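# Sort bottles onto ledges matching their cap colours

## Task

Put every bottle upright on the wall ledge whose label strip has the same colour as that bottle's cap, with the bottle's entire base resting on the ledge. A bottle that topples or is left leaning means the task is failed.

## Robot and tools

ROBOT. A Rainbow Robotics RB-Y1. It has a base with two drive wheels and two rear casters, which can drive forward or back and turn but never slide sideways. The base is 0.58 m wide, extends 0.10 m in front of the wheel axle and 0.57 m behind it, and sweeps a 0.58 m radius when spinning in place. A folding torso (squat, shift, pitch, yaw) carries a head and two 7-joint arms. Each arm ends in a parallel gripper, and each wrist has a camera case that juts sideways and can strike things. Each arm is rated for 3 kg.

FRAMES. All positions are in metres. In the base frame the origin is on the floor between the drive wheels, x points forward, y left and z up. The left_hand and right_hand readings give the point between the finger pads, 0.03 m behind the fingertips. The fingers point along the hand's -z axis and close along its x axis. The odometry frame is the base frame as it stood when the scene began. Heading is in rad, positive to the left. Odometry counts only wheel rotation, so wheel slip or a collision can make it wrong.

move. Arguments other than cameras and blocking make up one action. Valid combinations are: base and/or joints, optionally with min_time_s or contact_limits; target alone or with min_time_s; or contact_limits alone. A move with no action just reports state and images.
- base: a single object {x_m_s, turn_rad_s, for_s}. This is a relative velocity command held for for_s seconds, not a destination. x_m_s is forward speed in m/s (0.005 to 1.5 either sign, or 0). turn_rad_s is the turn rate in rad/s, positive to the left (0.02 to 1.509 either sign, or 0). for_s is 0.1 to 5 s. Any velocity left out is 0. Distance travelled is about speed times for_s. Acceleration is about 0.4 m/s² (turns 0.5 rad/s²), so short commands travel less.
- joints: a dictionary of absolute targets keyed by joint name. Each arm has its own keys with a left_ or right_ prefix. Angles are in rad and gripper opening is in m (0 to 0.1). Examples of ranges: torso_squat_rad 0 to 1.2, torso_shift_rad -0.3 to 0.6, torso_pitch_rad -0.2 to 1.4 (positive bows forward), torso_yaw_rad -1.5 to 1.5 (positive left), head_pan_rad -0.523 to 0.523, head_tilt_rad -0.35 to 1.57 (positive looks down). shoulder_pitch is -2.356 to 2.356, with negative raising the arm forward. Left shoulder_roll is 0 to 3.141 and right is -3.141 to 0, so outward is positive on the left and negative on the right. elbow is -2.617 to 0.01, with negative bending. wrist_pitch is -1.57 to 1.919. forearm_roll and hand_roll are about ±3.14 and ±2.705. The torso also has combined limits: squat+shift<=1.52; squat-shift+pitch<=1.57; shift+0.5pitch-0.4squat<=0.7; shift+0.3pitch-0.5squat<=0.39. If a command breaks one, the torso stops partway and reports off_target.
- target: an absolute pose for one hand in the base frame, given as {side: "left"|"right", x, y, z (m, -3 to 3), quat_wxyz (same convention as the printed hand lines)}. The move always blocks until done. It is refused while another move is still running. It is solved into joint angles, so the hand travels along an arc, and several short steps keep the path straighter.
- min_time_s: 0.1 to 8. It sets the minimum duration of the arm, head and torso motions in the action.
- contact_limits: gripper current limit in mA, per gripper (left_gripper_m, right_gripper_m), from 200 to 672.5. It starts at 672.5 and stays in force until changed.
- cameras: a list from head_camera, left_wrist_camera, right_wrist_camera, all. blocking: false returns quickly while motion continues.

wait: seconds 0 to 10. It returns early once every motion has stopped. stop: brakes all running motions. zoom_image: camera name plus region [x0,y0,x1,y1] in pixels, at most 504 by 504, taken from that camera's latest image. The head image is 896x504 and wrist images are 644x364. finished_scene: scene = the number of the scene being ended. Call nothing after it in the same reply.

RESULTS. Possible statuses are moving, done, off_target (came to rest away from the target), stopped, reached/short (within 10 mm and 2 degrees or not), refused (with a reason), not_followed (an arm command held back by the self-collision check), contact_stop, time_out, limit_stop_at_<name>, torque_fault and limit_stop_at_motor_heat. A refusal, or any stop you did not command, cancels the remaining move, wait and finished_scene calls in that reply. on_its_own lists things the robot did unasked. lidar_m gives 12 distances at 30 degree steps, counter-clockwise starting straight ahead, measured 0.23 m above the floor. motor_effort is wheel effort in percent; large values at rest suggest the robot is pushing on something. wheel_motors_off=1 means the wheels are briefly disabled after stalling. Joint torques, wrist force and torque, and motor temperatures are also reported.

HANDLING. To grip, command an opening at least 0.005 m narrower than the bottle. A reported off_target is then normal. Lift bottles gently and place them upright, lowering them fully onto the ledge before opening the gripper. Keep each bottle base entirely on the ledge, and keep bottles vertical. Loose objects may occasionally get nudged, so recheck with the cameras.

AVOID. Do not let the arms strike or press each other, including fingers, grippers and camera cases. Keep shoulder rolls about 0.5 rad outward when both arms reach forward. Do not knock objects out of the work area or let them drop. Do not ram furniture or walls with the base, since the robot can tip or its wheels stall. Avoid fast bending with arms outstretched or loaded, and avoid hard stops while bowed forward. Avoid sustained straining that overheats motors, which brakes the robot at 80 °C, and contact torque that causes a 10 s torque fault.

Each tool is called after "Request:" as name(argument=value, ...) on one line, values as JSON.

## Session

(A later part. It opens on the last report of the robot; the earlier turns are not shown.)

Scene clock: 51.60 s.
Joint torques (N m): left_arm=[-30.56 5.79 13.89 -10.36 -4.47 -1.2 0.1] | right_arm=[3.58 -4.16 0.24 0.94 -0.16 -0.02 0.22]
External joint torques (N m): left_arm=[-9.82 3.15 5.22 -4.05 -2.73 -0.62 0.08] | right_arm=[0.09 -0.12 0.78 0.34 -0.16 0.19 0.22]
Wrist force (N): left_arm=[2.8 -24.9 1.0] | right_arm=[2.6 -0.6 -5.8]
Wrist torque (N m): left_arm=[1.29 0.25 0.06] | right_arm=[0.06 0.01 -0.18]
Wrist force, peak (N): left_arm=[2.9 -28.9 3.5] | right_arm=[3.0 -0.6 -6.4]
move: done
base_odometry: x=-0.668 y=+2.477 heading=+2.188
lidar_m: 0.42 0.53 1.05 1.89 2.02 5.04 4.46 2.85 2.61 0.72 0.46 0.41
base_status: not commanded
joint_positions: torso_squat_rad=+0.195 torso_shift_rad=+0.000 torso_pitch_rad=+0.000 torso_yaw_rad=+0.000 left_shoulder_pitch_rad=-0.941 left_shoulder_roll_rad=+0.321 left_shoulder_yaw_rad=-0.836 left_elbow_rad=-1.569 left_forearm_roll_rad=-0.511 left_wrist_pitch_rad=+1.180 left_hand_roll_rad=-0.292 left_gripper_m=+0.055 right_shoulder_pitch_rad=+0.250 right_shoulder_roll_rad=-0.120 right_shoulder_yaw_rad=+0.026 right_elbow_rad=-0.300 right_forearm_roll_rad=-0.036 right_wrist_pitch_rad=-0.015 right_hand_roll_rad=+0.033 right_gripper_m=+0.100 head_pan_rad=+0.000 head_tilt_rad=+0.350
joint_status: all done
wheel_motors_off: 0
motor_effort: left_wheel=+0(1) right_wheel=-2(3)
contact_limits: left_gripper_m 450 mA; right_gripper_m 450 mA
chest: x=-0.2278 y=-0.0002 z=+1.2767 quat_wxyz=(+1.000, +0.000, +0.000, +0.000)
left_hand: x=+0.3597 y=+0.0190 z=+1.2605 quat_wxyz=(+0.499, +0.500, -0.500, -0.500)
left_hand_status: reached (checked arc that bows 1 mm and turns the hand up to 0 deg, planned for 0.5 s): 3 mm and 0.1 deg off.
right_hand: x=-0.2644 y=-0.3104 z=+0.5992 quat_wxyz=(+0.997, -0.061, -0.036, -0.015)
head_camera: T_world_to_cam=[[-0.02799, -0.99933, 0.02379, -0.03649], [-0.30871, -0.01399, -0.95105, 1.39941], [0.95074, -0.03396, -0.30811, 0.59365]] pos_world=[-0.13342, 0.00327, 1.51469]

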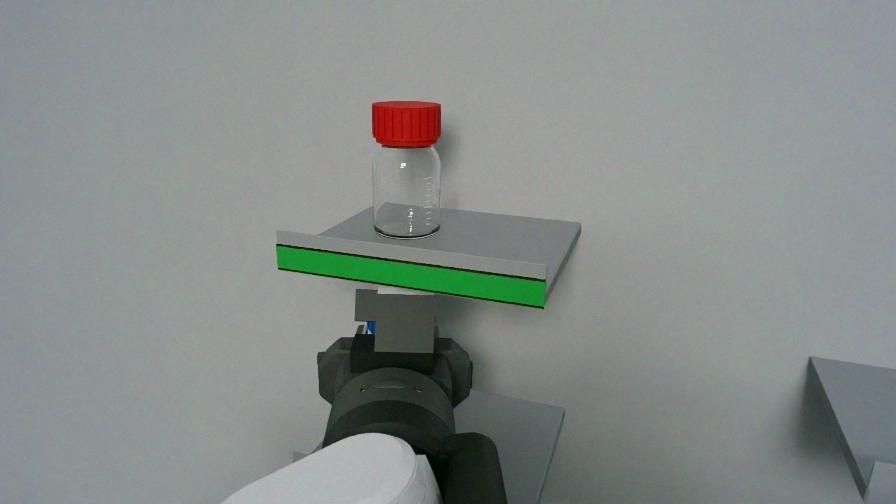

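Request:
move(target={"side": "left", "x": 0.36, "y": 0.0195, "z": 1.251, "quat_wxyz": [0.5, 0.5, -0.5, -0.5]}, min_time_s=0.4, cameras=[])

Request:
move(base={"x_m_s": -0.2, "for_s": 0.4}, cameras=["head_camera", "left_wrist_camera"])

Scene clock: 52.93 s.
Joint torques (N m): left_arm=[-22.13 2.71 7.52 -6.24 -2.16 -0.89 0.49] | right_arm=[4.29 -4.73 0.18 1.06 -0.07 -0.12 -0.02]
External joint torques (N m): left_arm=[-1.46 0.22 -1.09 0.17 -0.41 -0.35 0.47] | right_arm=[0.8 -0.7 0.71 0.46 -0.07 0.09 -0.03]
Wrist force (N): left_arm=[1.0 -6.6 0.8] | right_arm=[2.7 -1.4 -5.1]
Wrist torque (N m): left_arm=[0.16 0.11 -0.10] | right_arm=[0.17 0.05 -0.21]
Wrist force, peak (N): left_arm=[2.8 -24.8 1.2] | right_arm=[2.8 -0.8 -6.3]
move: done
base_odometry: x=-0.668 y=+2.477 heading=+2.188
lidar_m: 0.42 0.53 1.05 1.88 2.02 5.04 4.45 2.84 2.61 0.73 0.47 0.42
base_status: not commanded
joint_positions: torso_squat_rad=+0.195 torso_shift_rad=+0.000 torso_pitch_rad=+0.000 torso_yaw_rad=+0.000 left_shoulder_pitch_rad=-0.927 left_shoulder_roll_rad=+0.318 left_shoulder_yaw_rad=-0.846 left_elbow_rad=-1.556 left_forearm_roll_rad=-0.531 left_wrist_pitch_rad=+1.169 left_hand_roll_rad=-0.271 left_gripper_m=+0.055 right_shoulder_pitch_rad=+0.250 right_shoulder_roll_rad=-0.120 right_shoulder_yaw_rad=+0.026 right_elbow_rad=-0.300 right_forearm_roll_rad=-0.036 right_wrist_pitch_rad=-0.015 right_hand_roll_rad=+0.033 right_gripper_m=+0.100 head_pan_rad=+0.000 head_tilt_rad=+0.350
joint_status: all done
wheel_motors_off: 0
motor_effort: left_wheel=+0(1) right_wheel=-3(3)
contact_limits: left_gripper_m 450 mA; right_gripper_m 450 mA
chest: x=-0.2279 y=-0.0002 z=+1.2767 quat_wxyz=(+1.000, +0.000, +0.000, +0.000)
left_hand: x=+0.3598 y=+0.0197 z=+1.2513 quat_wxyz=(+0.500, +0.500, -0.500, -0.500)
left_hand_status: reached (checked arc that bows 0 mm and turns the hand up to 0 deg, planned for 0.4 s): 0 mm and 0.0 deg off.
right_hand: x=-0.2644 y=-0.3104 z=+0.5992 quat_wxyz=(+0.997, -0.061, -0.037, -0.015)

Scene clock: 54.37 s.
Joint torques (N m): left_arm=[-22.57 2.17 7.8 -6.7 -1.99 -0.81 0.5] | right_arm=[3.61 -4.47 0.35 0.78 0.09 -0.11 0.08]
External joint torques (N m): left_arm=[-1.89 -0.33 -0.81 -0.3 -0.24 -0.27 0.49] | right_arm=[0.13 -0.44 0.89 0.18 0.08 0.1 0.07]
Wrist force (N): left_arm=[0.8 -6.6 1.0] | right_arm=[2.5 -0.8 -6.0]
Wrist torque (N m): left_arm=[0.16 0.10 -0.07] | right_arm=[0.04 0.05 -0.13]
Wrist force, peak (N): left_arm=[0.9 -7.6 0.7] | right_arm=[3.2 -1.4 -5.8]
move: done
base_odometry: x=-0.631 y=+2.425 heading=+2.188
lidar_m: 0.48 0.60 1.08 1.88 2.04 5.10 4.42 2.82 2.59 0.83 0.53 0.48
base_status: done (sent for 0.4 of 0.4 s)
joint_positions: torso_squat_rad=+0.195 torso_shift_rad=+0.000 torso_pitch_rad=+0.000 torso_yaw_rad=+0.000 left_shoulder_pitch_rad=-0.927 left_shoulder_roll_rad=+0.318 left_shoulder_yaw_rad=-0.846 left_elbow_rad=-1.556 left_forearm_roll_rad=-0.531 left_wrist_pitch_rad=+1.169 left_hand_roll_rad=-0.271 left_gripper_m=+0.055 right_shoulder_pitch_rad=+0.250 right_shoulder_roll_rad=-0.120 right_shoulder_yaw_rad=+0.026 right_elbow_rad=-0.300 right_forearm_roll_rad=-0.036 right_wrist_pitch_rad=-0.015 right_hand_roll_rad=+0.033 right_gripper_m=+0.100 head_pan_rad=+0.000 head_tilt_rad=+0.350
joint_status: not commanded
wheel_motors_off: 0
motor_effort: left_wheel=+0(23) right_wheel=+1(21)
contact_limits: left_gripper_m 450 mA; right_gripper_m 450 mA
chest: x=-0.2280 y=-0.0002 z=+1.2767 quat_wxyz=(+1.000, +0.000, +0.000, +0.000)
left_hand: x=+0.3597 y=+0.0196 z=+1.2514 quat_wxyz=(+0.500, +0.500, -0.500, -0.500)
right_hand: x=-0.2646 y=-0.3104 z=+0.5992 quat_wxyz=(+0.997, -0.061, -0.037, -0.015)
head_camera: T_world_to_cam=[[-0.028, -0.99933, 0.02378, -0.03648], [-0.30829, -0.01399, -0.95119, 1.39958], [0.95088, -0.03396, -0.30769, 0.59332]] pos_world=[-0.13372, 0.00327, 1.51469]
left_wrist_camera: T_world_to_cam=[[-0.03612, -0.99933, -0.00524, 0.03814], [-0.467, 0.02152, -0.884, 1.30102], [0.88352, -0.02948, -0.46746, 0.34194]] pos_world=[0.30684, 0.0202, 1.31014]

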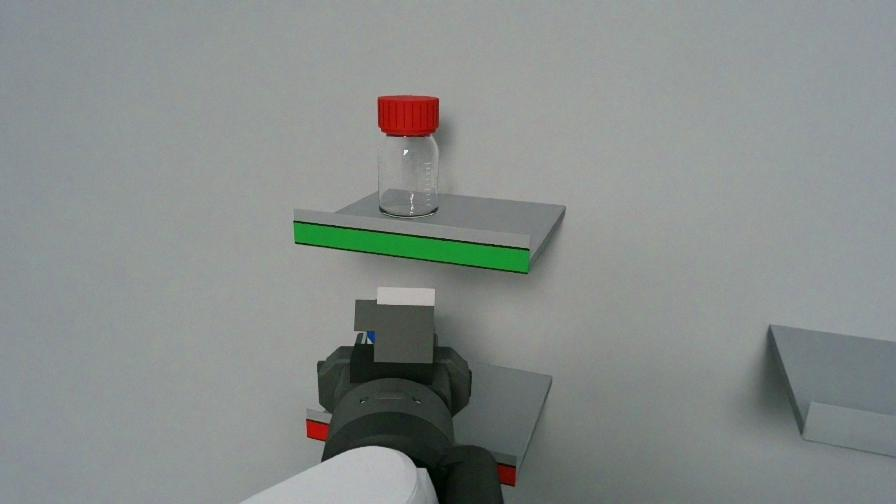

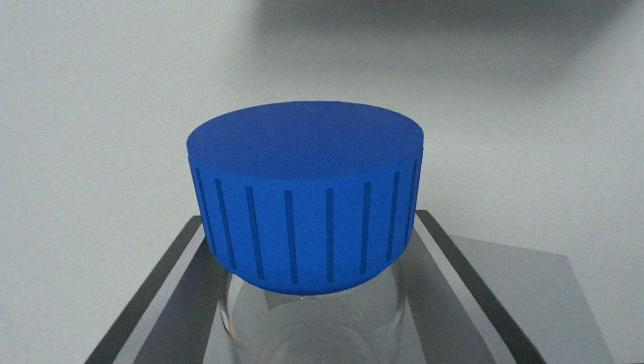

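Request:
move(target={"side": "left", "x": 0.36, "y": 0.0195, "z": 1.285, "quat_wxyz": [0.5, 0.5, -0.5, -0.5]}, min_time_s=0.5, cameras=[])

Request:
move(base={"x_m_s": -0.5, "for_s": 1.2333}, cameras=[])

Request:
move(base={"turn_rad_s": -0.65, "for_s": 1.3333}, cameras=["head_camera"])

Scene clock: 58.47 s.
Joint torques (N m): left_arm=[-22.28 4.62 9.83 -7.22 -1.86 -0.8 0.22] | right_arm=[2.92 -4.29 -0.56 0.92 0 0.01 0.05]
External joint torques (N m): left_arm=[-1.33 1.57 1.04 -1.18 -0.12 -0.12 0.2] | right_arm=[-0.57 -0.26 -0.03 0.32 0 0.22 0.04]
Wrist force (N): left_arm=[0.8 -6.7 0.9] | right_arm=[2.8 -0.7 -5.3]
Wrist torque (N m): left_arm=[0.16 0.10 0.03] | right_arm=[0.08 0.01 -0.16]
Wrist force, peak (N): left_arm=[1.6 -7.4 1.1] | right_arm=[2.5 -0.7 -6.3]
move: done
base_odometry: x=-0.631 y=+2.425 heading=+2.188
lidar_m: 0.48 0.60 1.08 1.88 2.03 5.10 4.43 2.82 2.59 0.82 0.53 0.48
base_status: not commanded
joint_positions: torso_squat_rad=+0.195 torso_shift_rad=+0.000 torso_pitch_rad=+0.000 torso_yaw_rad=+0.000 left_shoulder_pitch_rad=-0.980 left_shoulder_roll_rad=+0.329 left_shoulder_yaw_rad=-0.802 left_elbow_rad=-1.596 left_forearm_roll_rad=-0.456 left_wrist_pitch_rad=+1.209 left_hand_roll_rad=-0.346 left_gripper_m=+0.055 right_shoulder_pitch_rad=+0.250 right_shoulder_roll_rad=-0.120 right_shoulder_yaw_rad=+0.026 right_elbow_rad=-0.300 right_forearm_roll_rad=-0.036 right_wrist_pitch_rad=-0.015 right_hand_roll_rad=+0.033 right_gripper_m=+0.100 head_pan_rad=+0.000 head_tilt_rad=+0.350
joint_status: all done
wheel_motors_off: 0
motor_effort: left_wheel=-1(1) right_wheel=+2(3)
contact_limits: left_gripper_m 450 mA; right_gripper_m 450 mA
chest: x=-0.2280 y=-0.0002 z=+1.2767 quat_wxyz=(+1.000, +0.000, +0.000, +0.000)
left_hand: x=+0.3600 y=+0.0194 z=+1.2849 quat_wxyz=(+0.500, +0.500, -0.500, -0.500)
left_hand_status: reached (checked arc that bows 1 mm and turns the hand up to 0 deg, planned for 0.5 s): 0 mm and 0.0 deg off.
right_hand: x=-0.2646 y=-0.3104 z=+0.5992 quat_wxyz=(+0.997, -0.061, -0.037, -0.015)

Scene clock: 61.50 s.
Joint torques (N m): left_arm=[-22.78 4.85 10.06 -6.75 -1.99 -0.79 0.05] | right_arm=[3.33 -4.57 -0.08 0.79 -0.02 -0.25 -0.09]
External joint torques (N m): left_arm=[-1.82 1.81 1.27 -0.71 -0.25 -0.1 0.04] | right_arm=[-0.16 -0.54 0.46 0.19 -0.03 -0.04 -0.1]
Wrist force (N): left_arm=[1.0 -7.0 1.0] | right_arm=[2.3 -0.3 -5.8]
Wrist torque (N m): left_arm=[0.20 0.12 0.02] | right_arm=[0.06 0.00 -0.14]
Wrist force, peak (N): left_arm=[1.0 -7.4 0.6] | right_arm=[3.0 -0.8 -6.2]
move: done
base_odometry: x=-0.274 y=+1.922 heading=+2.189
lidar_m: 1.06 1.31 1.63 1.92 2.62 4.79 4.03 2.57 2.34 1.78 1.16 1.05
base_status: done (sent for 1.23 of 1.23 s)
joint_positions: torso_squat_rad=+0.195 torso_shift_rad=+0.000 torso_pitch_rad=+0.000 torso_yaw_rad=+0.000 left_shoulder_pitch_rad=-0.980 left_shoulder_roll_rad=+0.329 left_shoulder_yaw_rad=-0.802 left_elbow_rad=-1.597 left_forearm_roll_rad=-0.456 left_wrist_pitch_rad=+1.209 left_hand_roll_rad=-0.346 left_gripper_m=+0.055 right_shoulder_pitch_rad=+0.250 right_shoulder_roll_rad=-0.120 right_shoulder_yaw_rad=+0.026 right_elbow_rad=-0.300 right_forearm_roll_rad=-0.036 right_wrist_pitch_rad=-0.015 right_hand_roll_rad=+0.033 right_gripper_m=+0.100 head_pan_rad=+0.000 head_tilt_rad=+0.350
joint_status: not commanded
wheel_motors_off: 0
motor_effort: left_wheel=+5(36) right_wheel=-1(27)
contact_limits: left_gripper_m 450 mA; right_gripper_m 450 mA
chest: x=-0.2280 y=-0.0002 z=+1.2767 quat_wxyz=(+1.000, +0.000, +0.000, +0.000)
left_hand: x=+0.3600 y=+0.0194 z=+1.2849 quat_wxyz=(+0.500, +0.500, -0.500, -0.500)
right_hand: x=-0.2646 y=-0.3104 z=+0.5992 quat_wxyz=(+0.997, -0.061, -0.037, -0.015)

Scene clock: 64.47 s.
Joint torques (N m): left_arm=[-22.9 4.36 9.76 -6.76 -2.02 -0.85 0.12] | right_arm=[2.55 -4.21 0.06 0.68 0.07 -0.24 0.11]
External joint torques (N m): left_arm=[-1.95 1.32 0.97 -0.72 -0.28 -0.17 0.11] | right_arm=[-0.94 -0.18 0.6 0.08 0.06 -0.03 0.1]
Wrist force (N): left_arm=[0.8 -6.6 0.8] | right_arm=[2.4 -0.3 -5.4]
Wrist torque (N m): left_arm=[0.16 0.08 0.04] | right_arm=[0.03 -0.02 -0.16]
Wrist force, peak (N): left_arm=[1.0 -7.2 0.8] | right_arm=[2.8 -1.1 -6.1]
move: done
base_odometry: x=-0.274 y=+1.922 heading=+1.322
lidar_m: 1.08 1.05 1.11 1.46 1.93 1.96 3.06 4.79 2.69 2.41 2.35 1.45
base_status: done (sent for 1.33 of 1.33 s)
joint_positions: torso_squat_rad=+0.195 torso_shift_rad=+0.000 torso_pitch_rad=+0.000 torso_yaw_rad=+0.000 left_shoulder_pitch_rad=-0.980 left_shoulder_roll_rad=+0.329 left_shoulder_yaw_rad=-0.802 left_elbow_rad=-1.597 left_forearm_roll_rad=-0.456 left_wrist_pitch_rad=+1.209 left_hand_roll_rad=-0.346 left_gripper_m=+0.055 right_shoulder_pitch_rad=+0.250 right_shoulder_roll_rad=-0.120 right_shoulder_yaw_rad=+0.026 right_elbow_rad=-0.300 right_forearm_roll_rad=-0.036 right_wrist_pitch_rad=-0.015 right_hand_roll_rad=+0.033 right_gripper_m=+0.100 head_pan_rad=+0.000 head_tilt_rad=+0.350
joint_status: not commanded
wheel_motors_off: 0
motor_effort: left_wheel=+5(29) right_wheel=+0(21)
contact_limits: left_gripper_m 450 mA; right_gripper_m 450 mA
chest: x=-0.2280 y=-0.0002 z=+1.2767 quat_wxyz=(+1.000, +0.000, +0.000, +0.000)
left_hand: x=+0.3600 y=+0.0194 z=+1.2849 quat_wxyz=(+0.500, +0.500, -0.500, -0.500)
right_hand: x=-0.2646 y=-0.3105 z=+0.5992 quat_wxyz=(+0.997, -0.061, -0.037, -0.015)
head_camera: T_world_to_cam=[[-0.02797, -0.99932, 0.02387, -0.03652], [-0.30829, -0.01409, -0.95119, 1.39958], [0.95088, -0.03396, -0.30769, 0.59332]] pos_world=[-0.13372, 0.00337, 1.51469]

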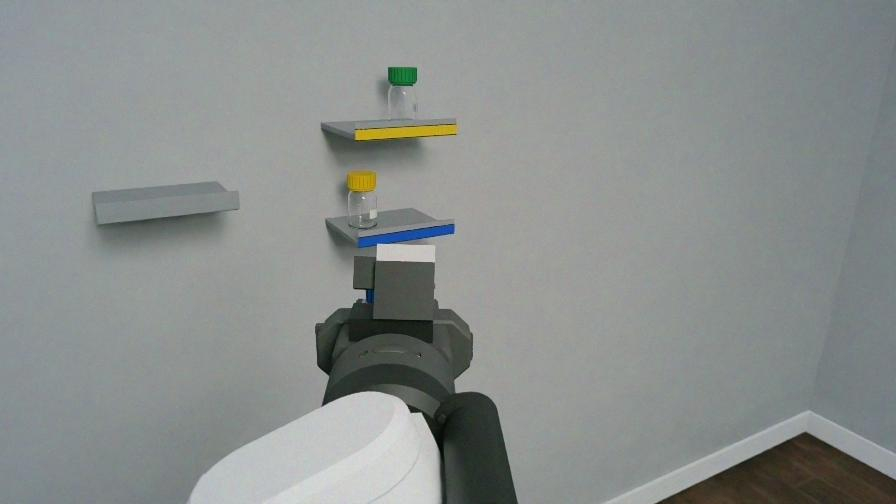

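Request:
move(base={"x_m_s": 0.5, "for_s": 1.0333}, cameras=["head_camera", "left_wrist_camera"])

Request:
zoom_image(camera="head_camera", region=[250, 80, 600, 380])

Scene clock: 68.17 s.
Joint torques (N m): left_arm=[-22.79 4.34 9.7 -6.93 -2.03 -0.82 0.27] | right_arm=[3.79 -4.57 0.15 1.2 -0.03 -0.01 0.09]
External joint torques (N m): left_arm=[-1.84 1.29 0.91 -0.88 -0.29 -0.14 0.26] | right_arm=[0.3 -0.54 0.69 0.6 -0.04 0.2 0.08]
Wrist force (N): left_arm=[1.2 -6.8 0.8] | right_arm=[2.7 -0.8 -5.9]
Wrist torque (N m): left_arm=[0.18 0.13 0.03] | right_arm=[0.08 0.08 -0.22]
Wrist force, peak (N): left_arm=[0.8 -7.3 0.5] | right_arm=[2.0 -2.0 -6.7]
move: done
base_odometry: x=-0.147 y=+2.423 heading=+1.322
lidar_m: 0.61 0.60 0.63 0.88 1.55 2.26 3.11 5.25 2.77 2.18 2.08 0.83
base_status: done (sent for 1.03 of 1.03 s)
joint_positions: torso_squat_rad=+0.195 torso_shift_rad=+0.000 torso_pitch_rad=+0.000 torso_yaw_rad=+0.000 left_shoulder_pitch_rad=-0.980 left_shoulder_roll_rad=+0.329 left_shoulder_yaw_rad=-0.802 left_elbow_rad=-1.596 left_forearm_roll_rad=-0.456 left_wrist_pitch_rad=+1.209 left_hand_roll_rad=-0.346 left_gripper_m=+0.055 right_shoulder_pitch_rad=+0.250 right_shoulder_roll_rad=-0.120 right_shoulder_yaw_rad=+0.026 right_elbow_rad=-0.300 right_forearm_roll_rad=-0.036 right_wrist_pitch_rad=-0.015 right_hand_roll_rad=+0.033 right_gripper_m=+0.100 head_pan_rad=+0.000 head_tilt_rad=+0.350
joint_status: not commanded
wheel_motors_off: 0
motor_effort: left_wheel=-1(35) right_wheel=-1(29)
contact_limits: left_gripper_m 450 mA; right_gripper_m 450 mA
chest: x=-0.2280 y=-0.0002 z=+1.2767 quat_wxyz=(+1.000, +0.000, +0.000, +0.000)
left_hand: x=+0.3600 y=+0.0195 z=+1.2849 quat_wxyz=(+0.500, +0.500, -0.500, -0.500)
right_hand: x=-0.2644 y=-0.3105 z=+0.5992 quat_wxyz=(+0.997, -0.061, -0.037, -0.015)
head_camera: T_world_to_cam=[[-0.02797, -0.99932, 0.02387, -0.03653], [-0.30841, -0.01409, -0.95115, 1.39954], [0.95084, -0.03396, -0.30781, 0.5934]] pos_world=[-0.13362, 0.00337, 1.51469]
left_wrist_camera: T_world_to_cam=[[-0.03616, -0.99933, -0.00511, 0.03796], [-0.46688, 0.02142, -0.88406, 1.33083], [0.88358, -0.02958, -0.46734, 0.35715]] pos_world=[0.30713, 0.02, 1.34364]

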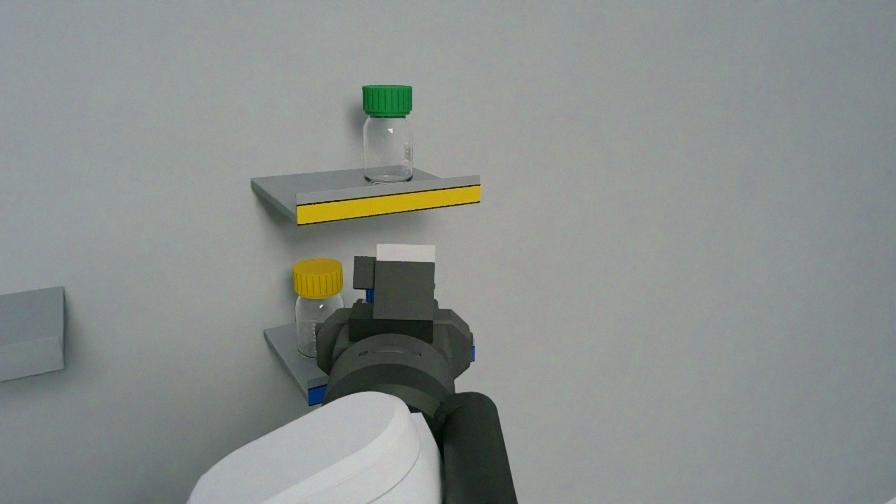

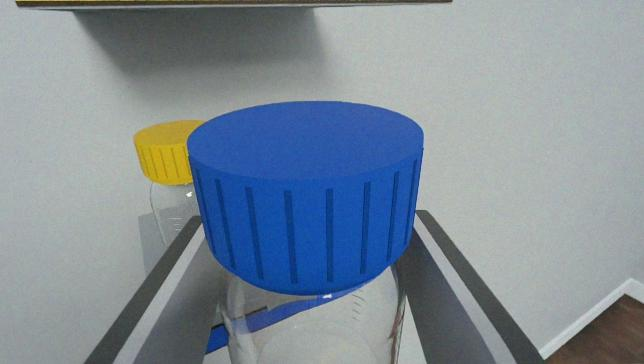

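Scaled by 1.440 from the camera's image (finer frame: 1280x720).

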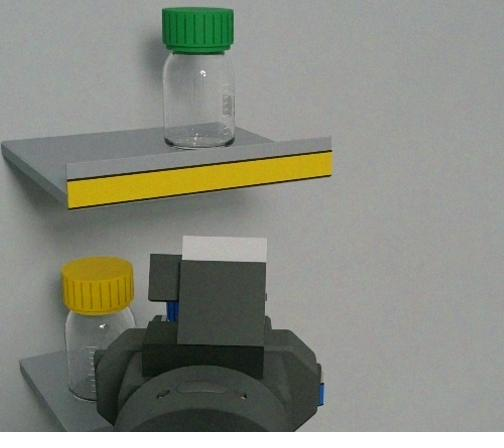

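Request:
move(base={"x_m_s": 0.3, "for_s": 0.6}, cameras=["head_camera"])

Request:
move(target={"side": "left", "x": 0.36, "y": 0.0195, "z": 1.242, "quat_wxyz": [0.5, 0.5, -0.5, -0.5]}, min_time_s=0.7, cameras=["head_camera", "left_wrist_camera"])

Scene clock: 71.33 s.
Joint torques (N m): left_arm=[-22.53 4.31 9.79 -6.97 -1.93 -0.93 0.2] | right_arm=[4.5 -4.24 -0.44 1.02 -0.01 -0.05 0]
External joint torques (N m): left_arm=[-1.58 1.27 1 -0.93 -0.2 -0.25 0.19] | right_arm=[1.02 -0.2 0.09 0.43 -0.01 0.17 -0.01]
Wrist force (N): left_arm=[1.2 -6.8 1.0] | right_arm=[2.1 -0.5 -5.7]
Wrist torque (N m): left_arm=[0.17 0.15 0.01] | right_arm=[0.10 -0.05 -0.16]
Wrist force, peak (N): left_arm=[1.0 -7.4 0.0] | right_arm=[3.2 -1.3 -6.4]
move: done
base_odometry: x=-0.111 y=+2.563 heading=+1.322
lidar_m: 0.48 0.47 0.50 0.70 1.61 2.37 3.24 5.38 2.82 2.11 1.65 0.66
base_status: done (sent for 0.6 of 0.6 s)
joint_positions: torso_squat_rad=+0.195 torso_shift_rad=+0.000 torso_pitch_rad=+0.000 torso_yaw_rad=+0.000 left_shoulder_pitch_rad=-0.980 left_shoulder_roll_rad=+0.329 left_shoulder_yaw_rad=-0.802 left_elbow_rad=-1.596 left_forearm_roll_rad=-0.456 left_wrist_pitch_rad=+1.209 left_hand_roll_rad=-0.346 left_gripper_m=+0.055 right_shoulder_pitch_rad=+0.250 right_shoulder_roll_rad=-0.120 right_shoulder_yaw_rad=+0.026 right_elbow_rad=-0.300 right_forearm_roll_rad=-0.036 right_wrist_pitch_rad=-0.015 right_hand_roll_rad=+0.033 right_gripper_m=+0.100 head_pan_rad=+0.000 head_tilt_rad=+0.350
joint_status: not commanded
wheel_motors_off: 0
motor_effort: left_wheel=-2(24) right_wheel=-1(21)
contact_limits: left_gripper_m 450 mA; right_gripper_m 450 mA
chest: x=-0.2280 y=-0.0002 z=+1.2767 quat_wxyz=(+1.000, +0.000, +0.000, +0.000)
left_hand: x=+0.3600 y=+0.0195 z=+1.2849 quat_wxyz=(+0.500, +0.500, -0.500, -0.500)
right_hand: x=-0.2644 y=-0.3105 z=+0.5992 quat_wxyz=(+0.997, -0.061, -0.037, -0.015)
head_camera: T_world_to_cam=[[-0.02796, -0.99932, 0.02388, -0.03653], [-0.30841, -0.0141, -0.95115, 1.39954], [0.95084, -0.03396, -0.30781, 0.5934]] pos_world=[-0.13362, 0.00337, 1.51469]

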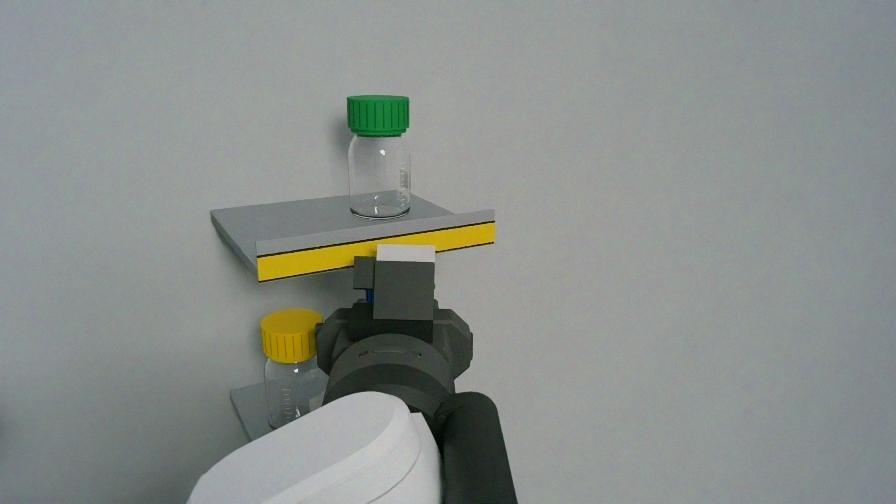

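Scene clock: 72.37 s.
Joint torques (N m): left_arm=[-22.08 1.83 7.48 -6.32 -2.05 -0.83 0.43] | right_arm=[4.36 -4.06 0.19 1.03 -0.03 -0.07 -0.01]
External joint torques (N m): left_arm=[-1.47 -0.51 -1.05 0.19 -0.3 -0.33 0.41] | right_arm=[0.88 -0.03 0.72 0.44 -0.03 0.14 -0.01]
Wrist force (N): left_arm=[1.3 -6.7 1.0] | right_arm=[2.5 -0.8 -5.1]
Wrist torque (N m): left_arm=[0.19 0.16 -0.10] | right_arm=[0.15 0.01 -0.17]
Wrist force, peak (N): left_arm=[0.7 -7.5 0.8] | right_arm=[2.5 -0.7 -6.2]
move: done
base_odometry: x=-0.111 y=+2.563 heading=+1.322
lidar_m: 0.48 0.47 0.50 0.70 1.60 2.37 3.24 5.38 2.81 2.11 1.64 0.65
base_status: not commanded
joint_positions: torso_squat_rad=+0.195 torso_shift_rad=+0.000 torso_pitch_rad=+0.000 torso_yaw_rad=+0.000 left_shoulder_pitch_rad=-0.913 left_shoulder_roll_rad=+0.312 left_shoulder_yaw_rad=-0.855 left_elbow_rad=-1.540 left_forearm_roll_rad=-0.553 left_wrist_pitch_rad=+1.156 left_hand_roll_rad=-0.251 left_gripper_m=+0.055 right_shoulder_pitch_rad=+0.250 right_shoulder_roll_rad=-0.120 right_shoulder_yaw_rad=+0.026 right_elbow_rad=-0.300 right_forearm_roll_rad=-0.036 right_wrist_pitch_rad=-0.015 right_hand_roll_rad=+0.033 right_gripper_m=+0.100 head_pan_rad=+0.000 head_tilt_rad=+0.350
joint_status: all done
wheel_motors_off: 0
motor_effort: left_wheel=-1(2) right_wheel=-1(2)
contact_limits: left_gripper_m 450 mA; right_gripper_m 450 mA
chest: x=-0.2280 y=-0.0002 z=+1.2767 quat_wxyz=(+1.000, +0.000, +0.000, +0.000)
left_hand: x=+0.3600 y=+0.0197 z=+1.2422 quat_wxyz=(+0.500, +0.500, -0.500, -0.500)
left_hand_status: reached (checked arc that bows 2 mm and turns the hand up to 0 deg, planned for 0.7 s): 0 mm and 0.0 deg off.
right_hand: x=-0.2644 y=-0.3105 z=+0.5992 quat_wxyz=(+0.997, -0.061, -0.037, -0.015)
head_camera: T_world_to_cam=[[-0.02797, -0.99932, 0.02387, -0.03653], [-0.30841, -0.01409, -0.95115, 1.39954], [0.95084, -0.03396, -0.30781, 0.5934]] pos_world=[-0.13362, 0.00337, 1.51469]
left_wrist_camera: T_world_to_cam=[[-0.03612, -0.99933, -0.00524, 0.0381], [-0.46708, 0.02152, -0.88396, 1.29295], [0.88348, -0.02948, -0.46754, 0.33758]] pos_world=[0.30703, 0.0202, 1.30094]

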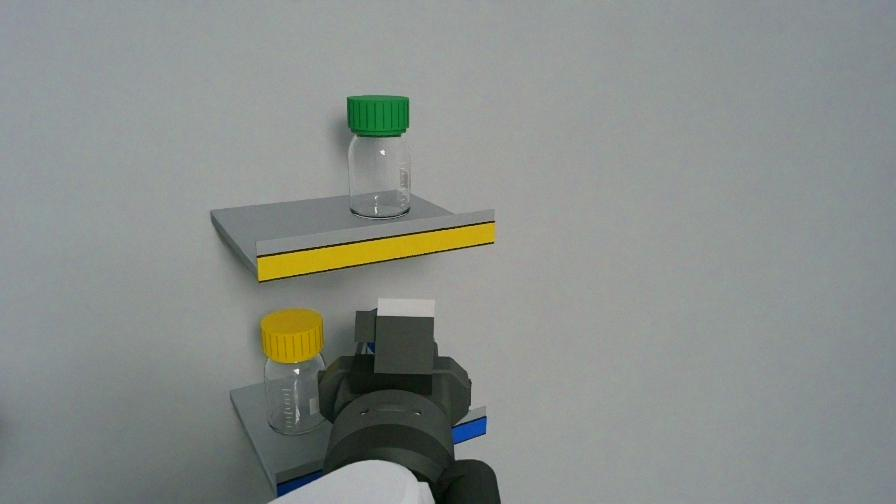

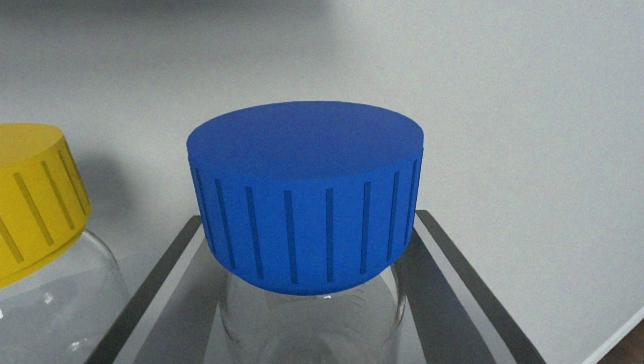

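Request:
move(target={"side": "left", "x": 0.36, "y": 0.0195, "z": 1.234, "quat_wxyz": [0.5, 0.5, -0.5, -0.5]}, min_time_s=0.4, cameras=[])

Scene clock: 73.90 s.
Joint torques (N m): left_arm=[-17.49 0.81 4.22 -5.13 0.31 -0.61 0.73] | right_arm=[4.25 -4.41 -0.18 0.76 -0.13 -0.11 -0.05]
External joint torques (N m): left_arm=[3.07 -1.42 -4.24 1.44 2.04 -0.14 0.71] | right_arm=[0.78 -0.37 0.36 0.17 -0.13 0.1 -0.05]
Wrist force (N): left_arm=[-1.9 3.0 -1.3] | right_arm=[2.5 -0.9 -6.0]
Wrist torque (N m): left_arm=[0.39 0.13 -0.42] | right_arm=[0.09 0.03 -0.20]
Wrist force, peak (N): left_arm=[0.7 -7.4 0.9] | right_arm=[3.3 -0.9 -6.9]
move: done
base_odometry: x=-0.111 y=+2.563 heading=+1.322
lidar_m: 0.49 0.47 0.50 0.70 1.61 2.37 3.24 5.37 2.81 2.11 1.65 0.66
base_status: not commanded
joint_positions: torso_squat_rad=+0.195 torso_shift_rad=+0.000 torso_pitch_rad=+0.000 torso_yaw_rad=+0.000 left_shoulder_pitch_rad=-0.903 left_shoulder_roll_rad=+0.309 left_shoulder_yaw_rad=-0.864 left_elbow_rad=-1.527 left_forearm_roll_rad=-0.572 left_wrist_pitch_rad=+1.146 left_hand_roll_rad=-0.232 left_gripper_m=+0.055 right_shoulder_pitch_rad=+0.250 right_shoulder_roll_rad=-0.120 right_shoulder_yaw_rad=+0.026 right_elbow_rad=-0.300 right_forearm_roll_rad=-0.036 right_wrist_pitch_rad=-0.015 right_hand_roll_rad=+0.033 right_gripper_m=+0.100 head_pan_rad=+0.000 head_tilt_rad=+0.350
joint_status: all done
wheel_motors_off: 0
motor_effort: left_wheel=-1(2) right_wheel=-1(1)
contact_limits: left_gripper_m 450 mA; right_gripper_m 450 mA
chest: x=-0.2280 y=-0.0002 z=+1.2767 quat_wxyz=(+1.000, +0.000, +0.000, +0.000)
left_hand: x=+0.3600 y=+0.0197 z=+1.2353 quat_wxyz=(+0.500, +0.500, -0.500, -0.500)
left_hand_status: reached (checked arc that bows 1 mm and turns the hand up to 0 deg, planned for 0.4 s): 1 mm and 0.1 deg off.
right_hand: x=-0.2643 y=-0.3105 z=+0.5992 quat_wxyz=(+0.997, -0.061, -0.037, -0.015)

Request:
move(joints={"left_gripper_m": 0.094}, cameras=["left_wrist_camera"])

Request:
move(base={"x_m_s": -0.5, "for_s": 0.9667}, cameras=["head_camera", "left_wrist_camera"])

Request:
move(base={"turn_rad_s": 0.7, "for_s": 1.4333}, joints={"left_shoulder_pitch_rad": -1.243, "left_shoulder_roll_rad": 0.434, "left_shoulder_yaw_rad": -0.602, "left_elbow_rad": -1.662, "left_forearm_roll_rad": -0.117, "left_wrist_pitch_rad": 1.344, "left_hand_roll_rad": -0.598, "left_gripper_m": 0.1}, min_time_s=1.5, cameras=["head_camera", "left_wrist_camera"])

Scene clock: 76.53 s.
Joint torques (N m): left_arm=[-20.18 1.57 6.32 -5.79 -1.51 -0.59 0.55] | right_arm=[4.54 -4.17 0.17 0.89 -0.05 -0.12 -0.04]
External joint torques (N m): left_arm=[0.37 -0.65 -2.14 0.79 0.24 -0.13 0.54] | right_arm=[1.06 -0.14 0.71 0.29 -0.06 0.1 -0.04]
Wrist force (N): left_arm=[0.8 -5.2 0.7] | right_arm=[2.4 -1.6 -5.3]
Wrist torque (N m): left_arm=[0.22 0.09 -0.11] | right_arm=[0.19 0.00 -0.18]
Wrist force, peak (N): left_arm=[1.2 -6.3 0.8] | right_arm=[3.8 -0.7 -6.0]
move: done
base_odometry: x=-0.111 y=+2.563 heading=+1.322
lidar_m: 0.50 0.47 0.50 0.70 1.60 2.37 3.24 5.38 2.82 2.12 1.64 0.65
base_status: not commanded
joint_positions: torso_squat_rad=+0.195 torso_shift_rad=+0.000 torso_pitch_rad=+0.000 torso_yaw_rad=+0.000 left_shoulder_pitch_rad=-0.902 left_shoulder_roll_rad=+0.308 left_shoulder_yaw_rad=-0.865 left_elbow_rad=-1.527 left_forearm_roll_rad=-0.571 left_wrist_pitch_rad=+1.146 left_hand_roll_rad=-0.232 left_gripper_m=+0.094 right_shoulder_pitch_rad=+0.250 right_shoulder_roll_rad=-0.120 right_shoulder_yaw_rad=+0.026 right_elbow_rad=-0.300 right_forearm_roll_rad=-0.036 right_wrist_pitch_rad=-0.015 right_hand_roll_rad=+0.033 right_gripper_m=+0.100 head_pan_rad=+0.000 head_tilt_rad=+0.350
joint_status: all done
wheel_motors_off: 0
motor_effort: left_wheel=-1(2) right_wheel=-1(1)
contact_limits: left_gripper_m 450 mA; right_gripper_m 450 mA
chest: x=-0.2280 y=-0.0002 z=+1.2767 quat_wxyz=(+1.000, +0.000, +0.000, +0.000)
left_hand: x=+0.3599 y=+0.0196 z=+1.2347 quat_wxyz=(+0.500, +0.500, -0.500, -0.500)
right_hand: x=-0.2643 y=-0.3105 z=+0.5992 quat_wxyz=(+0.997, -0.061, -0.037, -0.015)
left_wrist_camera: T_world_to_cam=[[-0.03611, -0.99933, -0.00505, 0.0378], [-0.46649, 0.02132, -0.88427, 1.28655], [0.88379, -0.02958, -0.46695, 0.33321]] pos_world=[0.30704, 0.0202, 1.29344]

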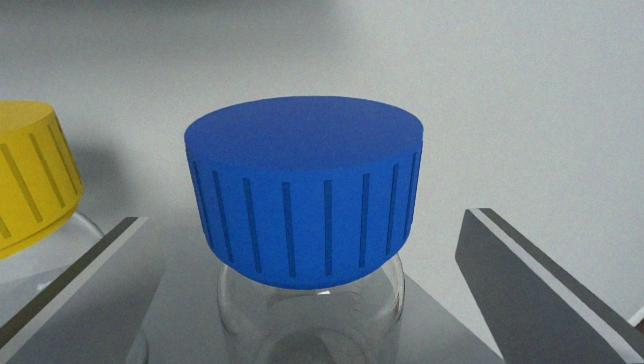

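Scene clock: 79.27 s.
Joint torques (N m): left_arm=[-21.55 2.86 6.67 -6.24 -1.61 -0.57 0.6] | right_arm=[2.97 -4.03 0.25 0.42 -0.22 -0.09 0]
External joint torques (N m): left_arm=[-1 0.65 -1.79 0.33 0.13 -0.1 0.59] | right_arm=[-0.52 0.01 0.78 -0.18 -0.22 0.12 0]
Wrist force (N): left_arm=[1.0 -5.3 0.7] | right_arm=[3.1 -0.3 -5.2]
Wrist torque (N m): left_arm=[0.22 0.11 -0.10] | right_arm=[0.01 0.06 -0.18]
Wrist force, peak (N): left_arm=[1.0 -5.6 0.6] | right_arm=[2.2 -1.0 -6.4]
move: done
base_odometry: x=-0.226 y=+2.110 heading=+1.323
lidar_m: 0.91 0.88 0.92 1.30 2.05 2.07 3.25 4.96 2.66 2.31 2.27 1.22
base_status: done (sent for 0.97 of 0.97 s)
joint_positions: torso_squat_rad=+0.195 torso_shift_rad=+0.000 torso_pitch_rad=+0.000 torso_yaw_rad=+0.000 left_shoulder_pitch_rad=-0.902 left_shoulder_roll_rad=+0.308 left_shoulder_yaw_rad=-0.865 left_elbow_rad=-1.527 left_forearm_roll_rad=-0.571 left_wrist_pitch_rad=+1.146 left_hand_roll_rad=-0.232 left_gripper_m=+0.094 right_shoulder_pitch_rad=+0.250 right_shoulder_roll_rad=-0.120 right_shoulder_yaw_rad=+0.026 right_elbow_rad=-0.300 right_forearm_roll_rad=-0.036 right_wrist_pitch_rad=-0.015 right_hand_roll_rad=+0.033 right_gripper_m=+0.100 head_pan_rad=+0.000 head_tilt_rad=+0.350
joint_status: not commanded
wheel_motors_off: 0
motor_effort: left_wheel=+10(31) right_wheel=-6(22)
contact_limits: left_gripper_m 450 mA; right_gripper_m 450 mA
chest: x=-0.2281 y=-0.0002 z=+1.2767 quat_wxyz=(+1.000, +0.000, +0.000, +0.000)
left_hand: x=+0.3598 y=+0.0196 z=+1.2344 quat_wxyz=(+0.500, +0.500, -0.500, -0.500)
right_hand: x=-0.2647 y=-0.3105 z=+0.5992 quat_wxyz=(+0.997, -0.061, -0.037, -0.015)
head_camera: T_world_to_cam=[[-0.02797, -0.99932, 0.02387, -0.03653], [-0.3082, -0.0141, -0.95122, 1.39961], [0.95091, -0.03396, -0.3076, 0.59328]] pos_world=[-0.13382, 0.00337, 1.51469]
left_wrist_camera: T_world_to_cam=[[-0.03616, -0.99933, -0.00512, 0.0378], [-0.4668, 0.02142, -0.8841, 1.28621], [0.88362, -0.02958, -0.46726, 0.33366]] pos_world=[0.30694, 0.0201, 1.29324]

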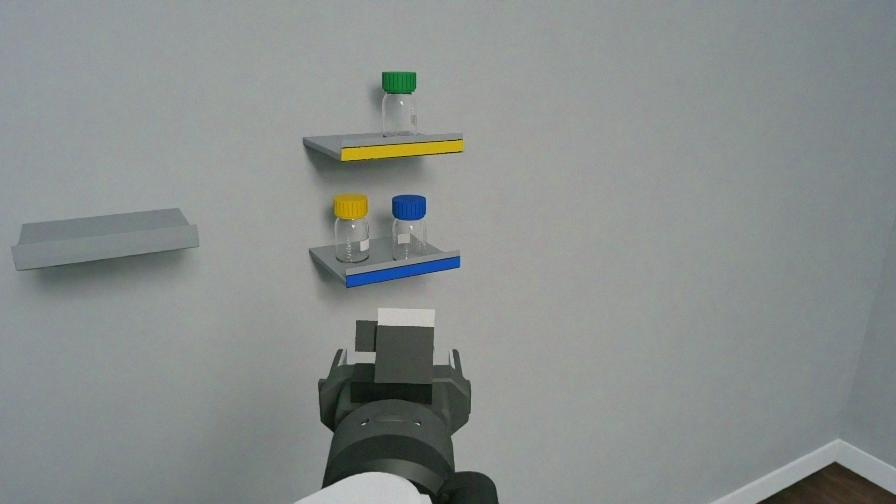

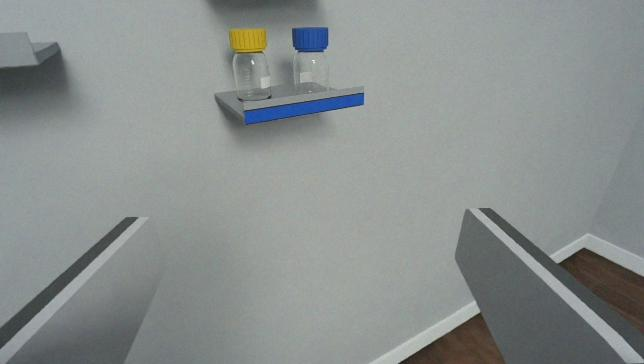

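Scene clock: 82.43 s.
Joint torques (N m): left_arm=[-22.51 7.3 9.63 -4.73 -1.46 -1.15 0.08] | right_arm=[2.85 -3.86 -0.4 0.78 0.02 -0.07 -0.09]
External joint torques (N m): left_arm=[-0.64 1.3 0.61 -0.82 0.14 -0.01 0.07] | right_arm=[-0.63 0.17 0.13 0.19 0.01 0.14 -0.1]
Wrist force (N): left_arm=[0.9 -5.2 1.5] | right_arm=[2.4 -0.9 -5.5]
Wrist torque (N m): left_arm=[0.20 0.12 0.04] | right_arm=[0.12 -0.01 -0.18]
Wrist force, peak (N): left_arm=[1.4 -5.8 1.0] | right_arm=[2.9 -1.1 -6.0]
move: done
base_odometry: x=-0.226 y=+2.110 heading=+2.326
lidar_m: 0.91 1.24 1.83 2.05 2.79 4.96 2.70 2.35 2.28 1.28 0.91 0.88
base_status: done (sent for 1.43 of 1.43 s)
joint_positions: torso_squat_rad=+0.195 torso_shift_rad=+0.000 torso_pitch_rad=+0.000 torso_yaw_rad=+0.000 left_shoulder_pitch_rad=-1.243 left_shoulder_roll_rad=+0.434 left_shoulder_yaw_rad=-0.602 left_elbow_rad=-1.662 left_forearm_roll_rad=-0.117 left_wrist_pitch_rad=+1.344 left_hand_roll_rad=-0.598 left_gripper_m=+0.100 right_shoulder_pitch_rad=+0.250 right_shoulder_roll_rad=-0.120 right_shoulder_yaw_rad=+0.026 right_elbow_rad=-0.300 right_forearm_roll_rad=-0.036 right_wrist_pitch_rad=-0.015 right_hand_roll_rad=+0.033 right_gripper_m=+0.100 head_pan_rad=+0.000 head_tilt_rad=+0.350
joint_status: all done
wheel_motors_off: 0
motor_effort: left_wheel=+1(27) right_wheel=+2(24)
contact_limits: left_gripper_m 450 mA; right_gripper_m 450 mA
chest: x=-0.2281 y=-0.0002 z=+1.2767 quat_wxyz=(+1.000, +0.000, +0.000, +0.000)
left_hand: x=+0.3598 y=+0.0441 z=+1.4312 quat_wxyz=(+0.499, +0.499, -0.500, -0.501)
right_hand: x=-0.2646 y=-0.3105 z=+0.5992 quat_wxyz=(+0.997, -0.061, -0.037, -0.015)
head_camera: T_world_to_cam=[[-0.028, -0.99933, 0.02378, -0.03649], [-0.3082, -0.014, -0.95122, 1.39961], [0.95091, -0.03396, -0.3076, 0.59328]] pos_world=[-0.13382, 0.00327, 1.51469]
left_wrist_camera: T_world_to_cam=[[-0.03832, -0.99925, -0.00576, 0.06511], [-0.46762, 0.02303, -0.88363, 1.45914], [0.8831, -0.03117, -0.46815, 0.4279]] pos_world=[0.30693, 0.0448, 1.49004]

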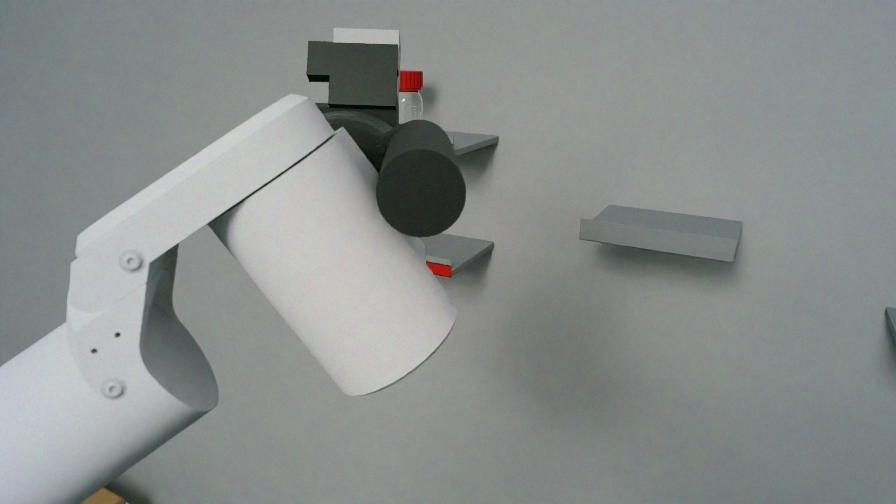

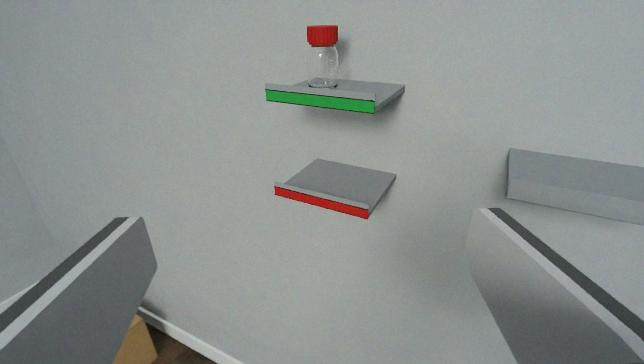

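Request:
move(target={"side": "left", "x": 0.36, "y": 0.023, "z": 1.432, "quat_wxyz": [0.5, 0.5, -0.5, -0.5]}, min_time_s=0.4, cameras=[])

Request:
move(base={"x_m_s": 0.5, "for_s": 1.0333}, cameras=["left_wrist_camera"])

Scene clock: 84.60 s.
Joint torques (N m): left_arm=[-23.22 6.58 7.14 -3.32 -1.69 -1.09 0.55] | right_arm=[3 -4.16 0.1 0.59 0.11 -0.08 0.06]
External joint torques (N m): left_arm=[-1.25 0.64 -1.76 0.68 -0.06 0.02 0.54] | right_arm=[-0.49 -0.13 0.64 -0.01 0.11 0.13 0.06]
Wrist force (N): left_arm=[1.0 -5.3 1.2] | right_arm=[3.0 -0.5 -5.5]
Wrist torque (N m): left_arm=[0.21 0.12 -0.09] | right_arm=[0.07 0.08 -0.19]
Wrist force, peak (N): left_arm=[1.1 -5.5 1.3] | right_arm=[2.9 -0.8 -6.2]
move: done
base_odometry: x=-0.226 y=+2.110 heading=+2.326
lidar_m: 0.92 1.24 1.83 2.06 2.79 4.96 2.70 2.36 2.28 1.29 0.93 0.88
base_status: not commanded
joint_positions: torso_squat_rad=+0.195 torso_shift_rad=+0.000 torso_pitch_rad=+0.000 torso_yaw_rad=+0.000 left_shoulder_pitch_rad=-1.284 left_shoulder_roll_rad=+0.380 left_shoulder_yaw_rad=-0.624 left_elbow_rad=-1.603 left_forearm_roll_rad=-0.146 left_wrist_pitch_rad=+1.353 left_hand_roll_rad=-0.579 left_gripper_m=+0.100 right_shoulder_pitch_rad=+0.250 right_shoulder_roll_rad=-0.120 right_shoulder_yaw_rad=+0.026 right_elbow_rad=-0.300 right_forearm_roll_rad=-0.036 right_wrist_pitch_rad=-0.015 right_hand_roll_rad=+0.033 right_gripper_m=+0.100 head_pan_rad=+0.000 head_tilt_rad=+0.350
joint_status: all done
wheel_motors_off: 0
motor_effort: left_wheel=+2(2) right_wheel=+3(4)
contact_limits: left_gripper_m 450 mA; right_gripper_m 450 mA
chest: x=-0.2281 y=-0.0002 z=+1.2767 quat_wxyz=(+1.000, +0.000, +0.000, +0.000)
left_hand: x=+0.3599 y=+0.0231 z=+1.4323 quat_wxyz=(+0.500, +0.500, -0.500, -0.500)
left_hand_status: reached (checked arc that bows 1 mm and turns the hand up to 0 deg, planned for 0.4 s): 0 mm and 0.0 deg off.
right_hand: x=-0.2646 y=-0.3105 z=+0.5992 quat_wxyz=(+0.997, -0.061, -0.037, -0.015)

Scene clock: 87.40 s.
Joint torques (N m): left_arm=[-23.16 6.85 7.55 -4.13 -1.59 -1.06 0.43] | right_arm=[4.13 -4.28 0.08 1.05 -0.02 -0.24 -0.04]
External joint torques (N m): left_arm=[-1.18 0.92 -1.34 -0.13 0.04 0.05 0.42] | right_arm=[0.65 -0.25 0.62 0.46 -0.02 -0.03 -0.05]
Wrist force (N): left_arm=[0.8 -5.0 1.2] | right_arm=[2.9 -0.6 -6.1]
Wrist torque (N m): left_arm=[0.18 0.09 -0.08] | right_arm=[0.06 0.06 -0.19]
Wrist force, peak (N): left_arm=[0.9 -6.0 0.7] | right_arm=[3.2 -0.5 -6.1]
move: done
base_odometry: x=-0.581 y=+2.486 heading=+2.326
lidar_m: 0.45 0.61 1.14 1.96 2.51 5.40 3.15 2.63 1.84 0.64 0.46 0.43
base_status: done (sent for 1.03 of 1.03 s)
joint_positions: torso_squat_rad=+0.195 torso_shift_rad=+0.000 torso_pitch_rad=+0.000 torso_yaw_rad=+0.000 left_shoulder_pitch_rad=-1.284 left_shoulder_roll_rad=+0.380 left_shoulder_yaw_rad=-0.624 left_elbow_rad=-1.603 left_forearm_roll_rad=-0.146 left_wrist_pitch_rad=+1.353 left_hand_roll_rad=-0.579 left_gripper_m=+0.100 right_shoulder_pitch_rad=+0.250 right_shoulder_roll_rad=-0.120 right_shoulder_yaw_rad=+0.026 right_elbow_rad=-0.300 right_forearm_roll_rad=-0.036 right_wrist_pitch_rad=-0.015 right_hand_roll_rad=+0.033 right_gripper_m=+0.100 head_pan_rad=+0.000 head_tilt_rad=+0.350
joint_status: not commanded
wheel_motors_off: 0
motor_effort: left_wheel=+0(34) right_wheel=-2(31)
contact_limits: left_gripper_m 450 mA; right_gripper_m 450 mA
chest: x=-0.2280 y=-0.0002 z=+1.2767 quat_wxyz=(+1.000, +0.000, +0.000, +0.000)
left_hand: x=+0.3600 y=+0.0231 z=+1.4322 quat_wxyz=(+0.500, +0.500, -0.500, -0.500)
right_hand: x=-0.2644 y=-0.3105 z=+0.5992 quat_wxyz=(+0.997, -0.061, -0.037, -0.015)
left_wrist_camera: T_world_to_cam=[[-0.03597, -0.99934, -0.00477, 0.04184], [-0.46662, 0.02102, -0.88421, 1.46112], [0.88373, -0.02958, -0.46707, 0.42565]] pos_world=[0.30714, 0.0237, 1.49094]

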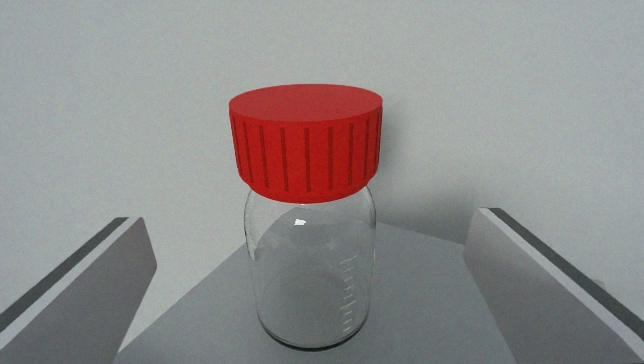

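Request:
move(base={"x_m_s": 0.2, "for_s": 0.3333}, cameras=[])

Request:
move(joints={"left_gripper_m": 0.042}, cameras=["left_wrist_camera"])

Request:
move(target={"side": "left", "x": 0.36, "y": 0.023, "z": 1.475, "quat_wxyz": [0.5, 0.5, -0.5, -0.5]}, min_time_s=0.6, cameras=["head_camera", "left_wrist_camera"])

Scene clock: 90.00 s.
Joint torques (N m): left_arm=[-22.84 6.94 7.18 -4.32 -1.59 -1.09 0.49] | right_arm=[4.25 -4.21 0.05 0.74 0.03 -0.33 -0.12]
External joint torques (N m): left_arm=[-0.86 1 -1.71 -0.31 0.04 0.02 0.47] | right_arm=[0.77 -0.18 0.59 0.15 0.02 -0.12 -0.12]
Wrist force (N): left_arm=[0.9 -5.2 0.9] | right_arm=[2.1 -1.5 -5.1]
Wrist torque (N m): left_arm=[0.20 0.11 -0.09] | right_arm=[0.21 -0.04 -0.17]
Wrist force, peak (N): left_arm=[1.3 -5.5 1.0] | right_arm=[3.1 -1.5 -5.9]
move: done
base_odometry: x=-0.611 y=+2.518 heading=+2.327
lidar_m: 0.41 0.56 1.12 1.96 2.53 5.45 3.21 2.65 1.69 0.58 0.42 0.39
base_status: done (sent for 0.33 of 0.33 s)
joint_positions: torso_squat_rad=+0.195 torso_shift_rad=+0.000 torso_pitch_rad=+0.000 torso_yaw_rad=+0.000 left_shoulder_pitch_rad=-1.284 left_shoulder_roll_rad=+0.380 left_shoulder_yaw_rad=-0.624 left_elbow_rad=-1.603 left_forearm_roll_rad=-0.146 left_wrist_pitch_rad=+1.353 left_hand_roll_rad=-0.579 left_gripper_m=+0.100 right_shoulder_pitch_rad=+0.250 right_shoulder_roll_rad=-0.120 right_shoulder_yaw_rad=+0.026 right_elbow_rad=-0.300 right_forearm_roll_rad=-0.036 right_wrist_pitch_rad=-0.015 right_hand_roll_rad=+0.033 right_gripper_m=+0.100 head_pan_rad=+0.000 head_tilt_rad=+0.350
joint_status: not commanded
wheel_motors_off: 0
motor_effort: left_wheel=+0(25) right_wheel=-2(18)
contact_limits: left_gripper_m 450 mA; right_gripper_m 450 mA
chest: x=-0.2280 y=-0.0002 z=+1.2767 quat_wxyz=(+1.000, +0.000, +0.000, +0.000)
left_hand: x=+0.3600 y=+0.0231 z=+1.4322 quat_wxyz=(+0.500, +0.500, -0.500, -0.500)
right_hand: x=-0.2644 y=-0.3105 z=+0.5992 quat_wxyz=(+0.997, -0.061, -0.037, -0.015)

Scene clock: 91.17 s.
Joint torques (N m): left_arm=[-23.11 6.63 7.11 -4.5 -1.6 -1.12 0.57] | right_arm=[4.57 -4.06 -0.47 1.1 -0.19 -0.2 -0.04]
External joint torques (N m): left_arm=[-1.13 0.69 -1.79 -0.49 0.02 -0.01 0.56] | right_arm=[1.09 -0.02 0.07 0.51 -0.2 0.01 -0.04]
Wrist force (N): left_arm=[0.9 -5.1 1.9] | right_arm=[2.9 -0.6 -6.0]
Wrist torque (N m): left_arm=[0.18 0.12 -0.07] | right_arm=[0.08 0.08 -0.19]
Wrist force, peak (N): left_arm=[1.1 -6.4 1.2] | right_arm=[2.9 -0.9 -6.1]
move: off_target
base_odometry: x=-0.611 y=+2.518 heading=+2.327
lidar_m: 0.41 0.56 1.11 1.95 2.52 5.45 3.19 2.66 1.69 0.58 0.42 0.39
base_status: not commanded
joint_positions: torso_squat_rad=+0.195 torso_shift_rad=+0.000 torso_pitch_rad=+0.000 torso_yaw_rad=+0.000 left_shoulder_pitch_rad=-1.284 left_shoulder_roll_rad=+0.380 left_shoulder_yaw_rad=-0.624 left_elbow_rad=-1.603 left_forearm_roll_rad=-0.146 left_wrist_pitch_rad=+1.353 left_hand_roll_rad=-0.579 left_gripper_m=+0.054 right_shoulder_pitch_rad=+0.250 right_shoulder_roll_rad=-0.120 right_shoulder_yaw_rad=+0.026 right_elbow_rad=-0.300 right_forearm_roll_rad=-0.036 right_wrist_pitch_rad=-0.015 right_hand_roll_rad=+0.033 right_gripper_m=+0.100 head_pan_rad=+0.000 head_tilt_rad=+0.350
joint_status: left_gripper_m off_target (ended at +0.054, target +0.042)
wheel_motors_off: 0
motor_effort: left_wheel=+0(1) right_wheel=-2(3)
contact_limits: left_gripper_m 450 mA; right_gripper_m 450 mA
chest: x=-0.2280 y=-0.0002 z=+1.2767 quat_wxyz=(+1.000, +0.000, +0.000, +0.000)
left_hand: x=+0.3600 y=+0.0231 z=+1.4322 quat_wxyz=(+0.500, +0.500, -0.500, -0.500)
right_hand: x=-0.2644 y=-0.3105 z=+0.5992 quat_wxyz=(+0.997, -0.061, -0.037, -0.015)
left_wrist_camera: T_world_to_cam=[[-0.03597, -0.99934, -0.00477, 0.04184], [-0.46662, 0.02102, -0.88421, 1.46112], [0.88373, -0.02958, -0.46707, 0.42565]] pos_world=[0.30714, 0.0237, 1.49094]

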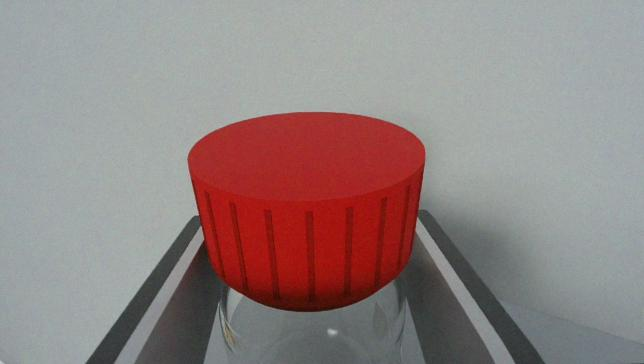

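Scene clock: 92.10 s.
Joint torques (N m): left_arm=[-23.61 7.34 9.28 -3.12 -1.66 -1.36 0.1] | right_arm=[4.59 -4.43 0.36 0.98 -0.07 -0.04 0.01]
External joint torques (N m): left_arm=[-1.48 0.6 0.74 0.48 -0.09 -0.15 0.09] | right_arm=[1.11 -0.4 0.9 0.38 -0.07 0.17 0.01]
Wrist force (N): left_arm=[0.9 -6.8 1.3] | right_arm=[3.0 -1.0 -5.7]
Wrist torque (N m): left_arm=[0.17 0.11 0.03] | right_arm=[0.10 0.09 -0.17]
Wrist force, peak (N): left_arm=[1.0 -7.7 1.1] | right_arm=[3.1 -0.9 -6.5]
move: done
base_odometry: x=-0.611 y=+2.518 heading=+2.327
lidar_m: 0.41 0.56 1.11 1.96 2.52 5.45 3.19 2.65 1.69 0.58 0.42 0.39
base_status: not commanded
joint_positions: torso_squat_rad=+0.195 torso_shift_rad=+0.000 torso_pitch_rad=+0.000 torso_yaw_rad=+0.000 left_shoulder_pitch_rad=-1.385 left_shoulder_roll_rad=+0.380 left_shoulder_yaw_rad=-0.569 left_elbow_rad=-1.545 left_forearm_roll_rad=-0.075 left_wrist_pitch_rad=+1.372 left_hand_roll_rad=-0.641 left_gripper_m=+0.054 right_shoulder_pitch_rad=+0.250 right_shoulder_roll_rad=-0.120 right_shoulder_yaw_rad=+0.026 right_elbow_rad=-0.300 right_forearm_roll_rad=-0.036 right_wrist_pitch_rad=-0.015 right_hand_roll_rad=+0.033 right_gripper_m=+0.100 head_pan_rad=+0.000 head_tilt_rad=+0.350
joint_status: all done
wheel_motors_off: 0
motor_effort: left_wheel=+0(1) right_wheel=-1(3)
contact_limits: left_gripper_m 450 mA; right_gripper_m 450 mA
chest: x=-0.2280 y=-0.0002 z=+1.2767 quat_wxyz=(+1.000, +0.000, +0.000, +0.000)
left_hand: x=+0.3597 y=+0.0230 z=+1.4750 quat_wxyz=(+0.500, +0.500, -0.500, -0.500)
left_hand_status: reached (checked arc that bows 2 mm and turns the hand up to 1 deg, planned for 0.6 s): 0 mm and 0.0 deg off.
right_hand: x=-0.2644 y=-0.3105 z=+0.5992 quat_wxyz=(+0.997, -0.061, -0.037, -0.015)
head_camera: T_world_to_cam=[[-0.02799, -0.99933, 0.02378, -0.03639], [-0.30838, -0.01399, -0.95116, 1.39953], [0.95085, -0.03396, -0.30778, 0.59345]] pos_world=[-0.13372, 0.00337, 1.51469]
left_wrist_camera: T_world_to_cam=[[-0.03638, -0.99933, -0.00513, 0.04251], [-0.46648, 0.02152, -0.88427, 1.49896], [0.88379, -0.02978, -0.46694, 0.44574]] pos_world=[0.30684, 0.0235, 1.53384]

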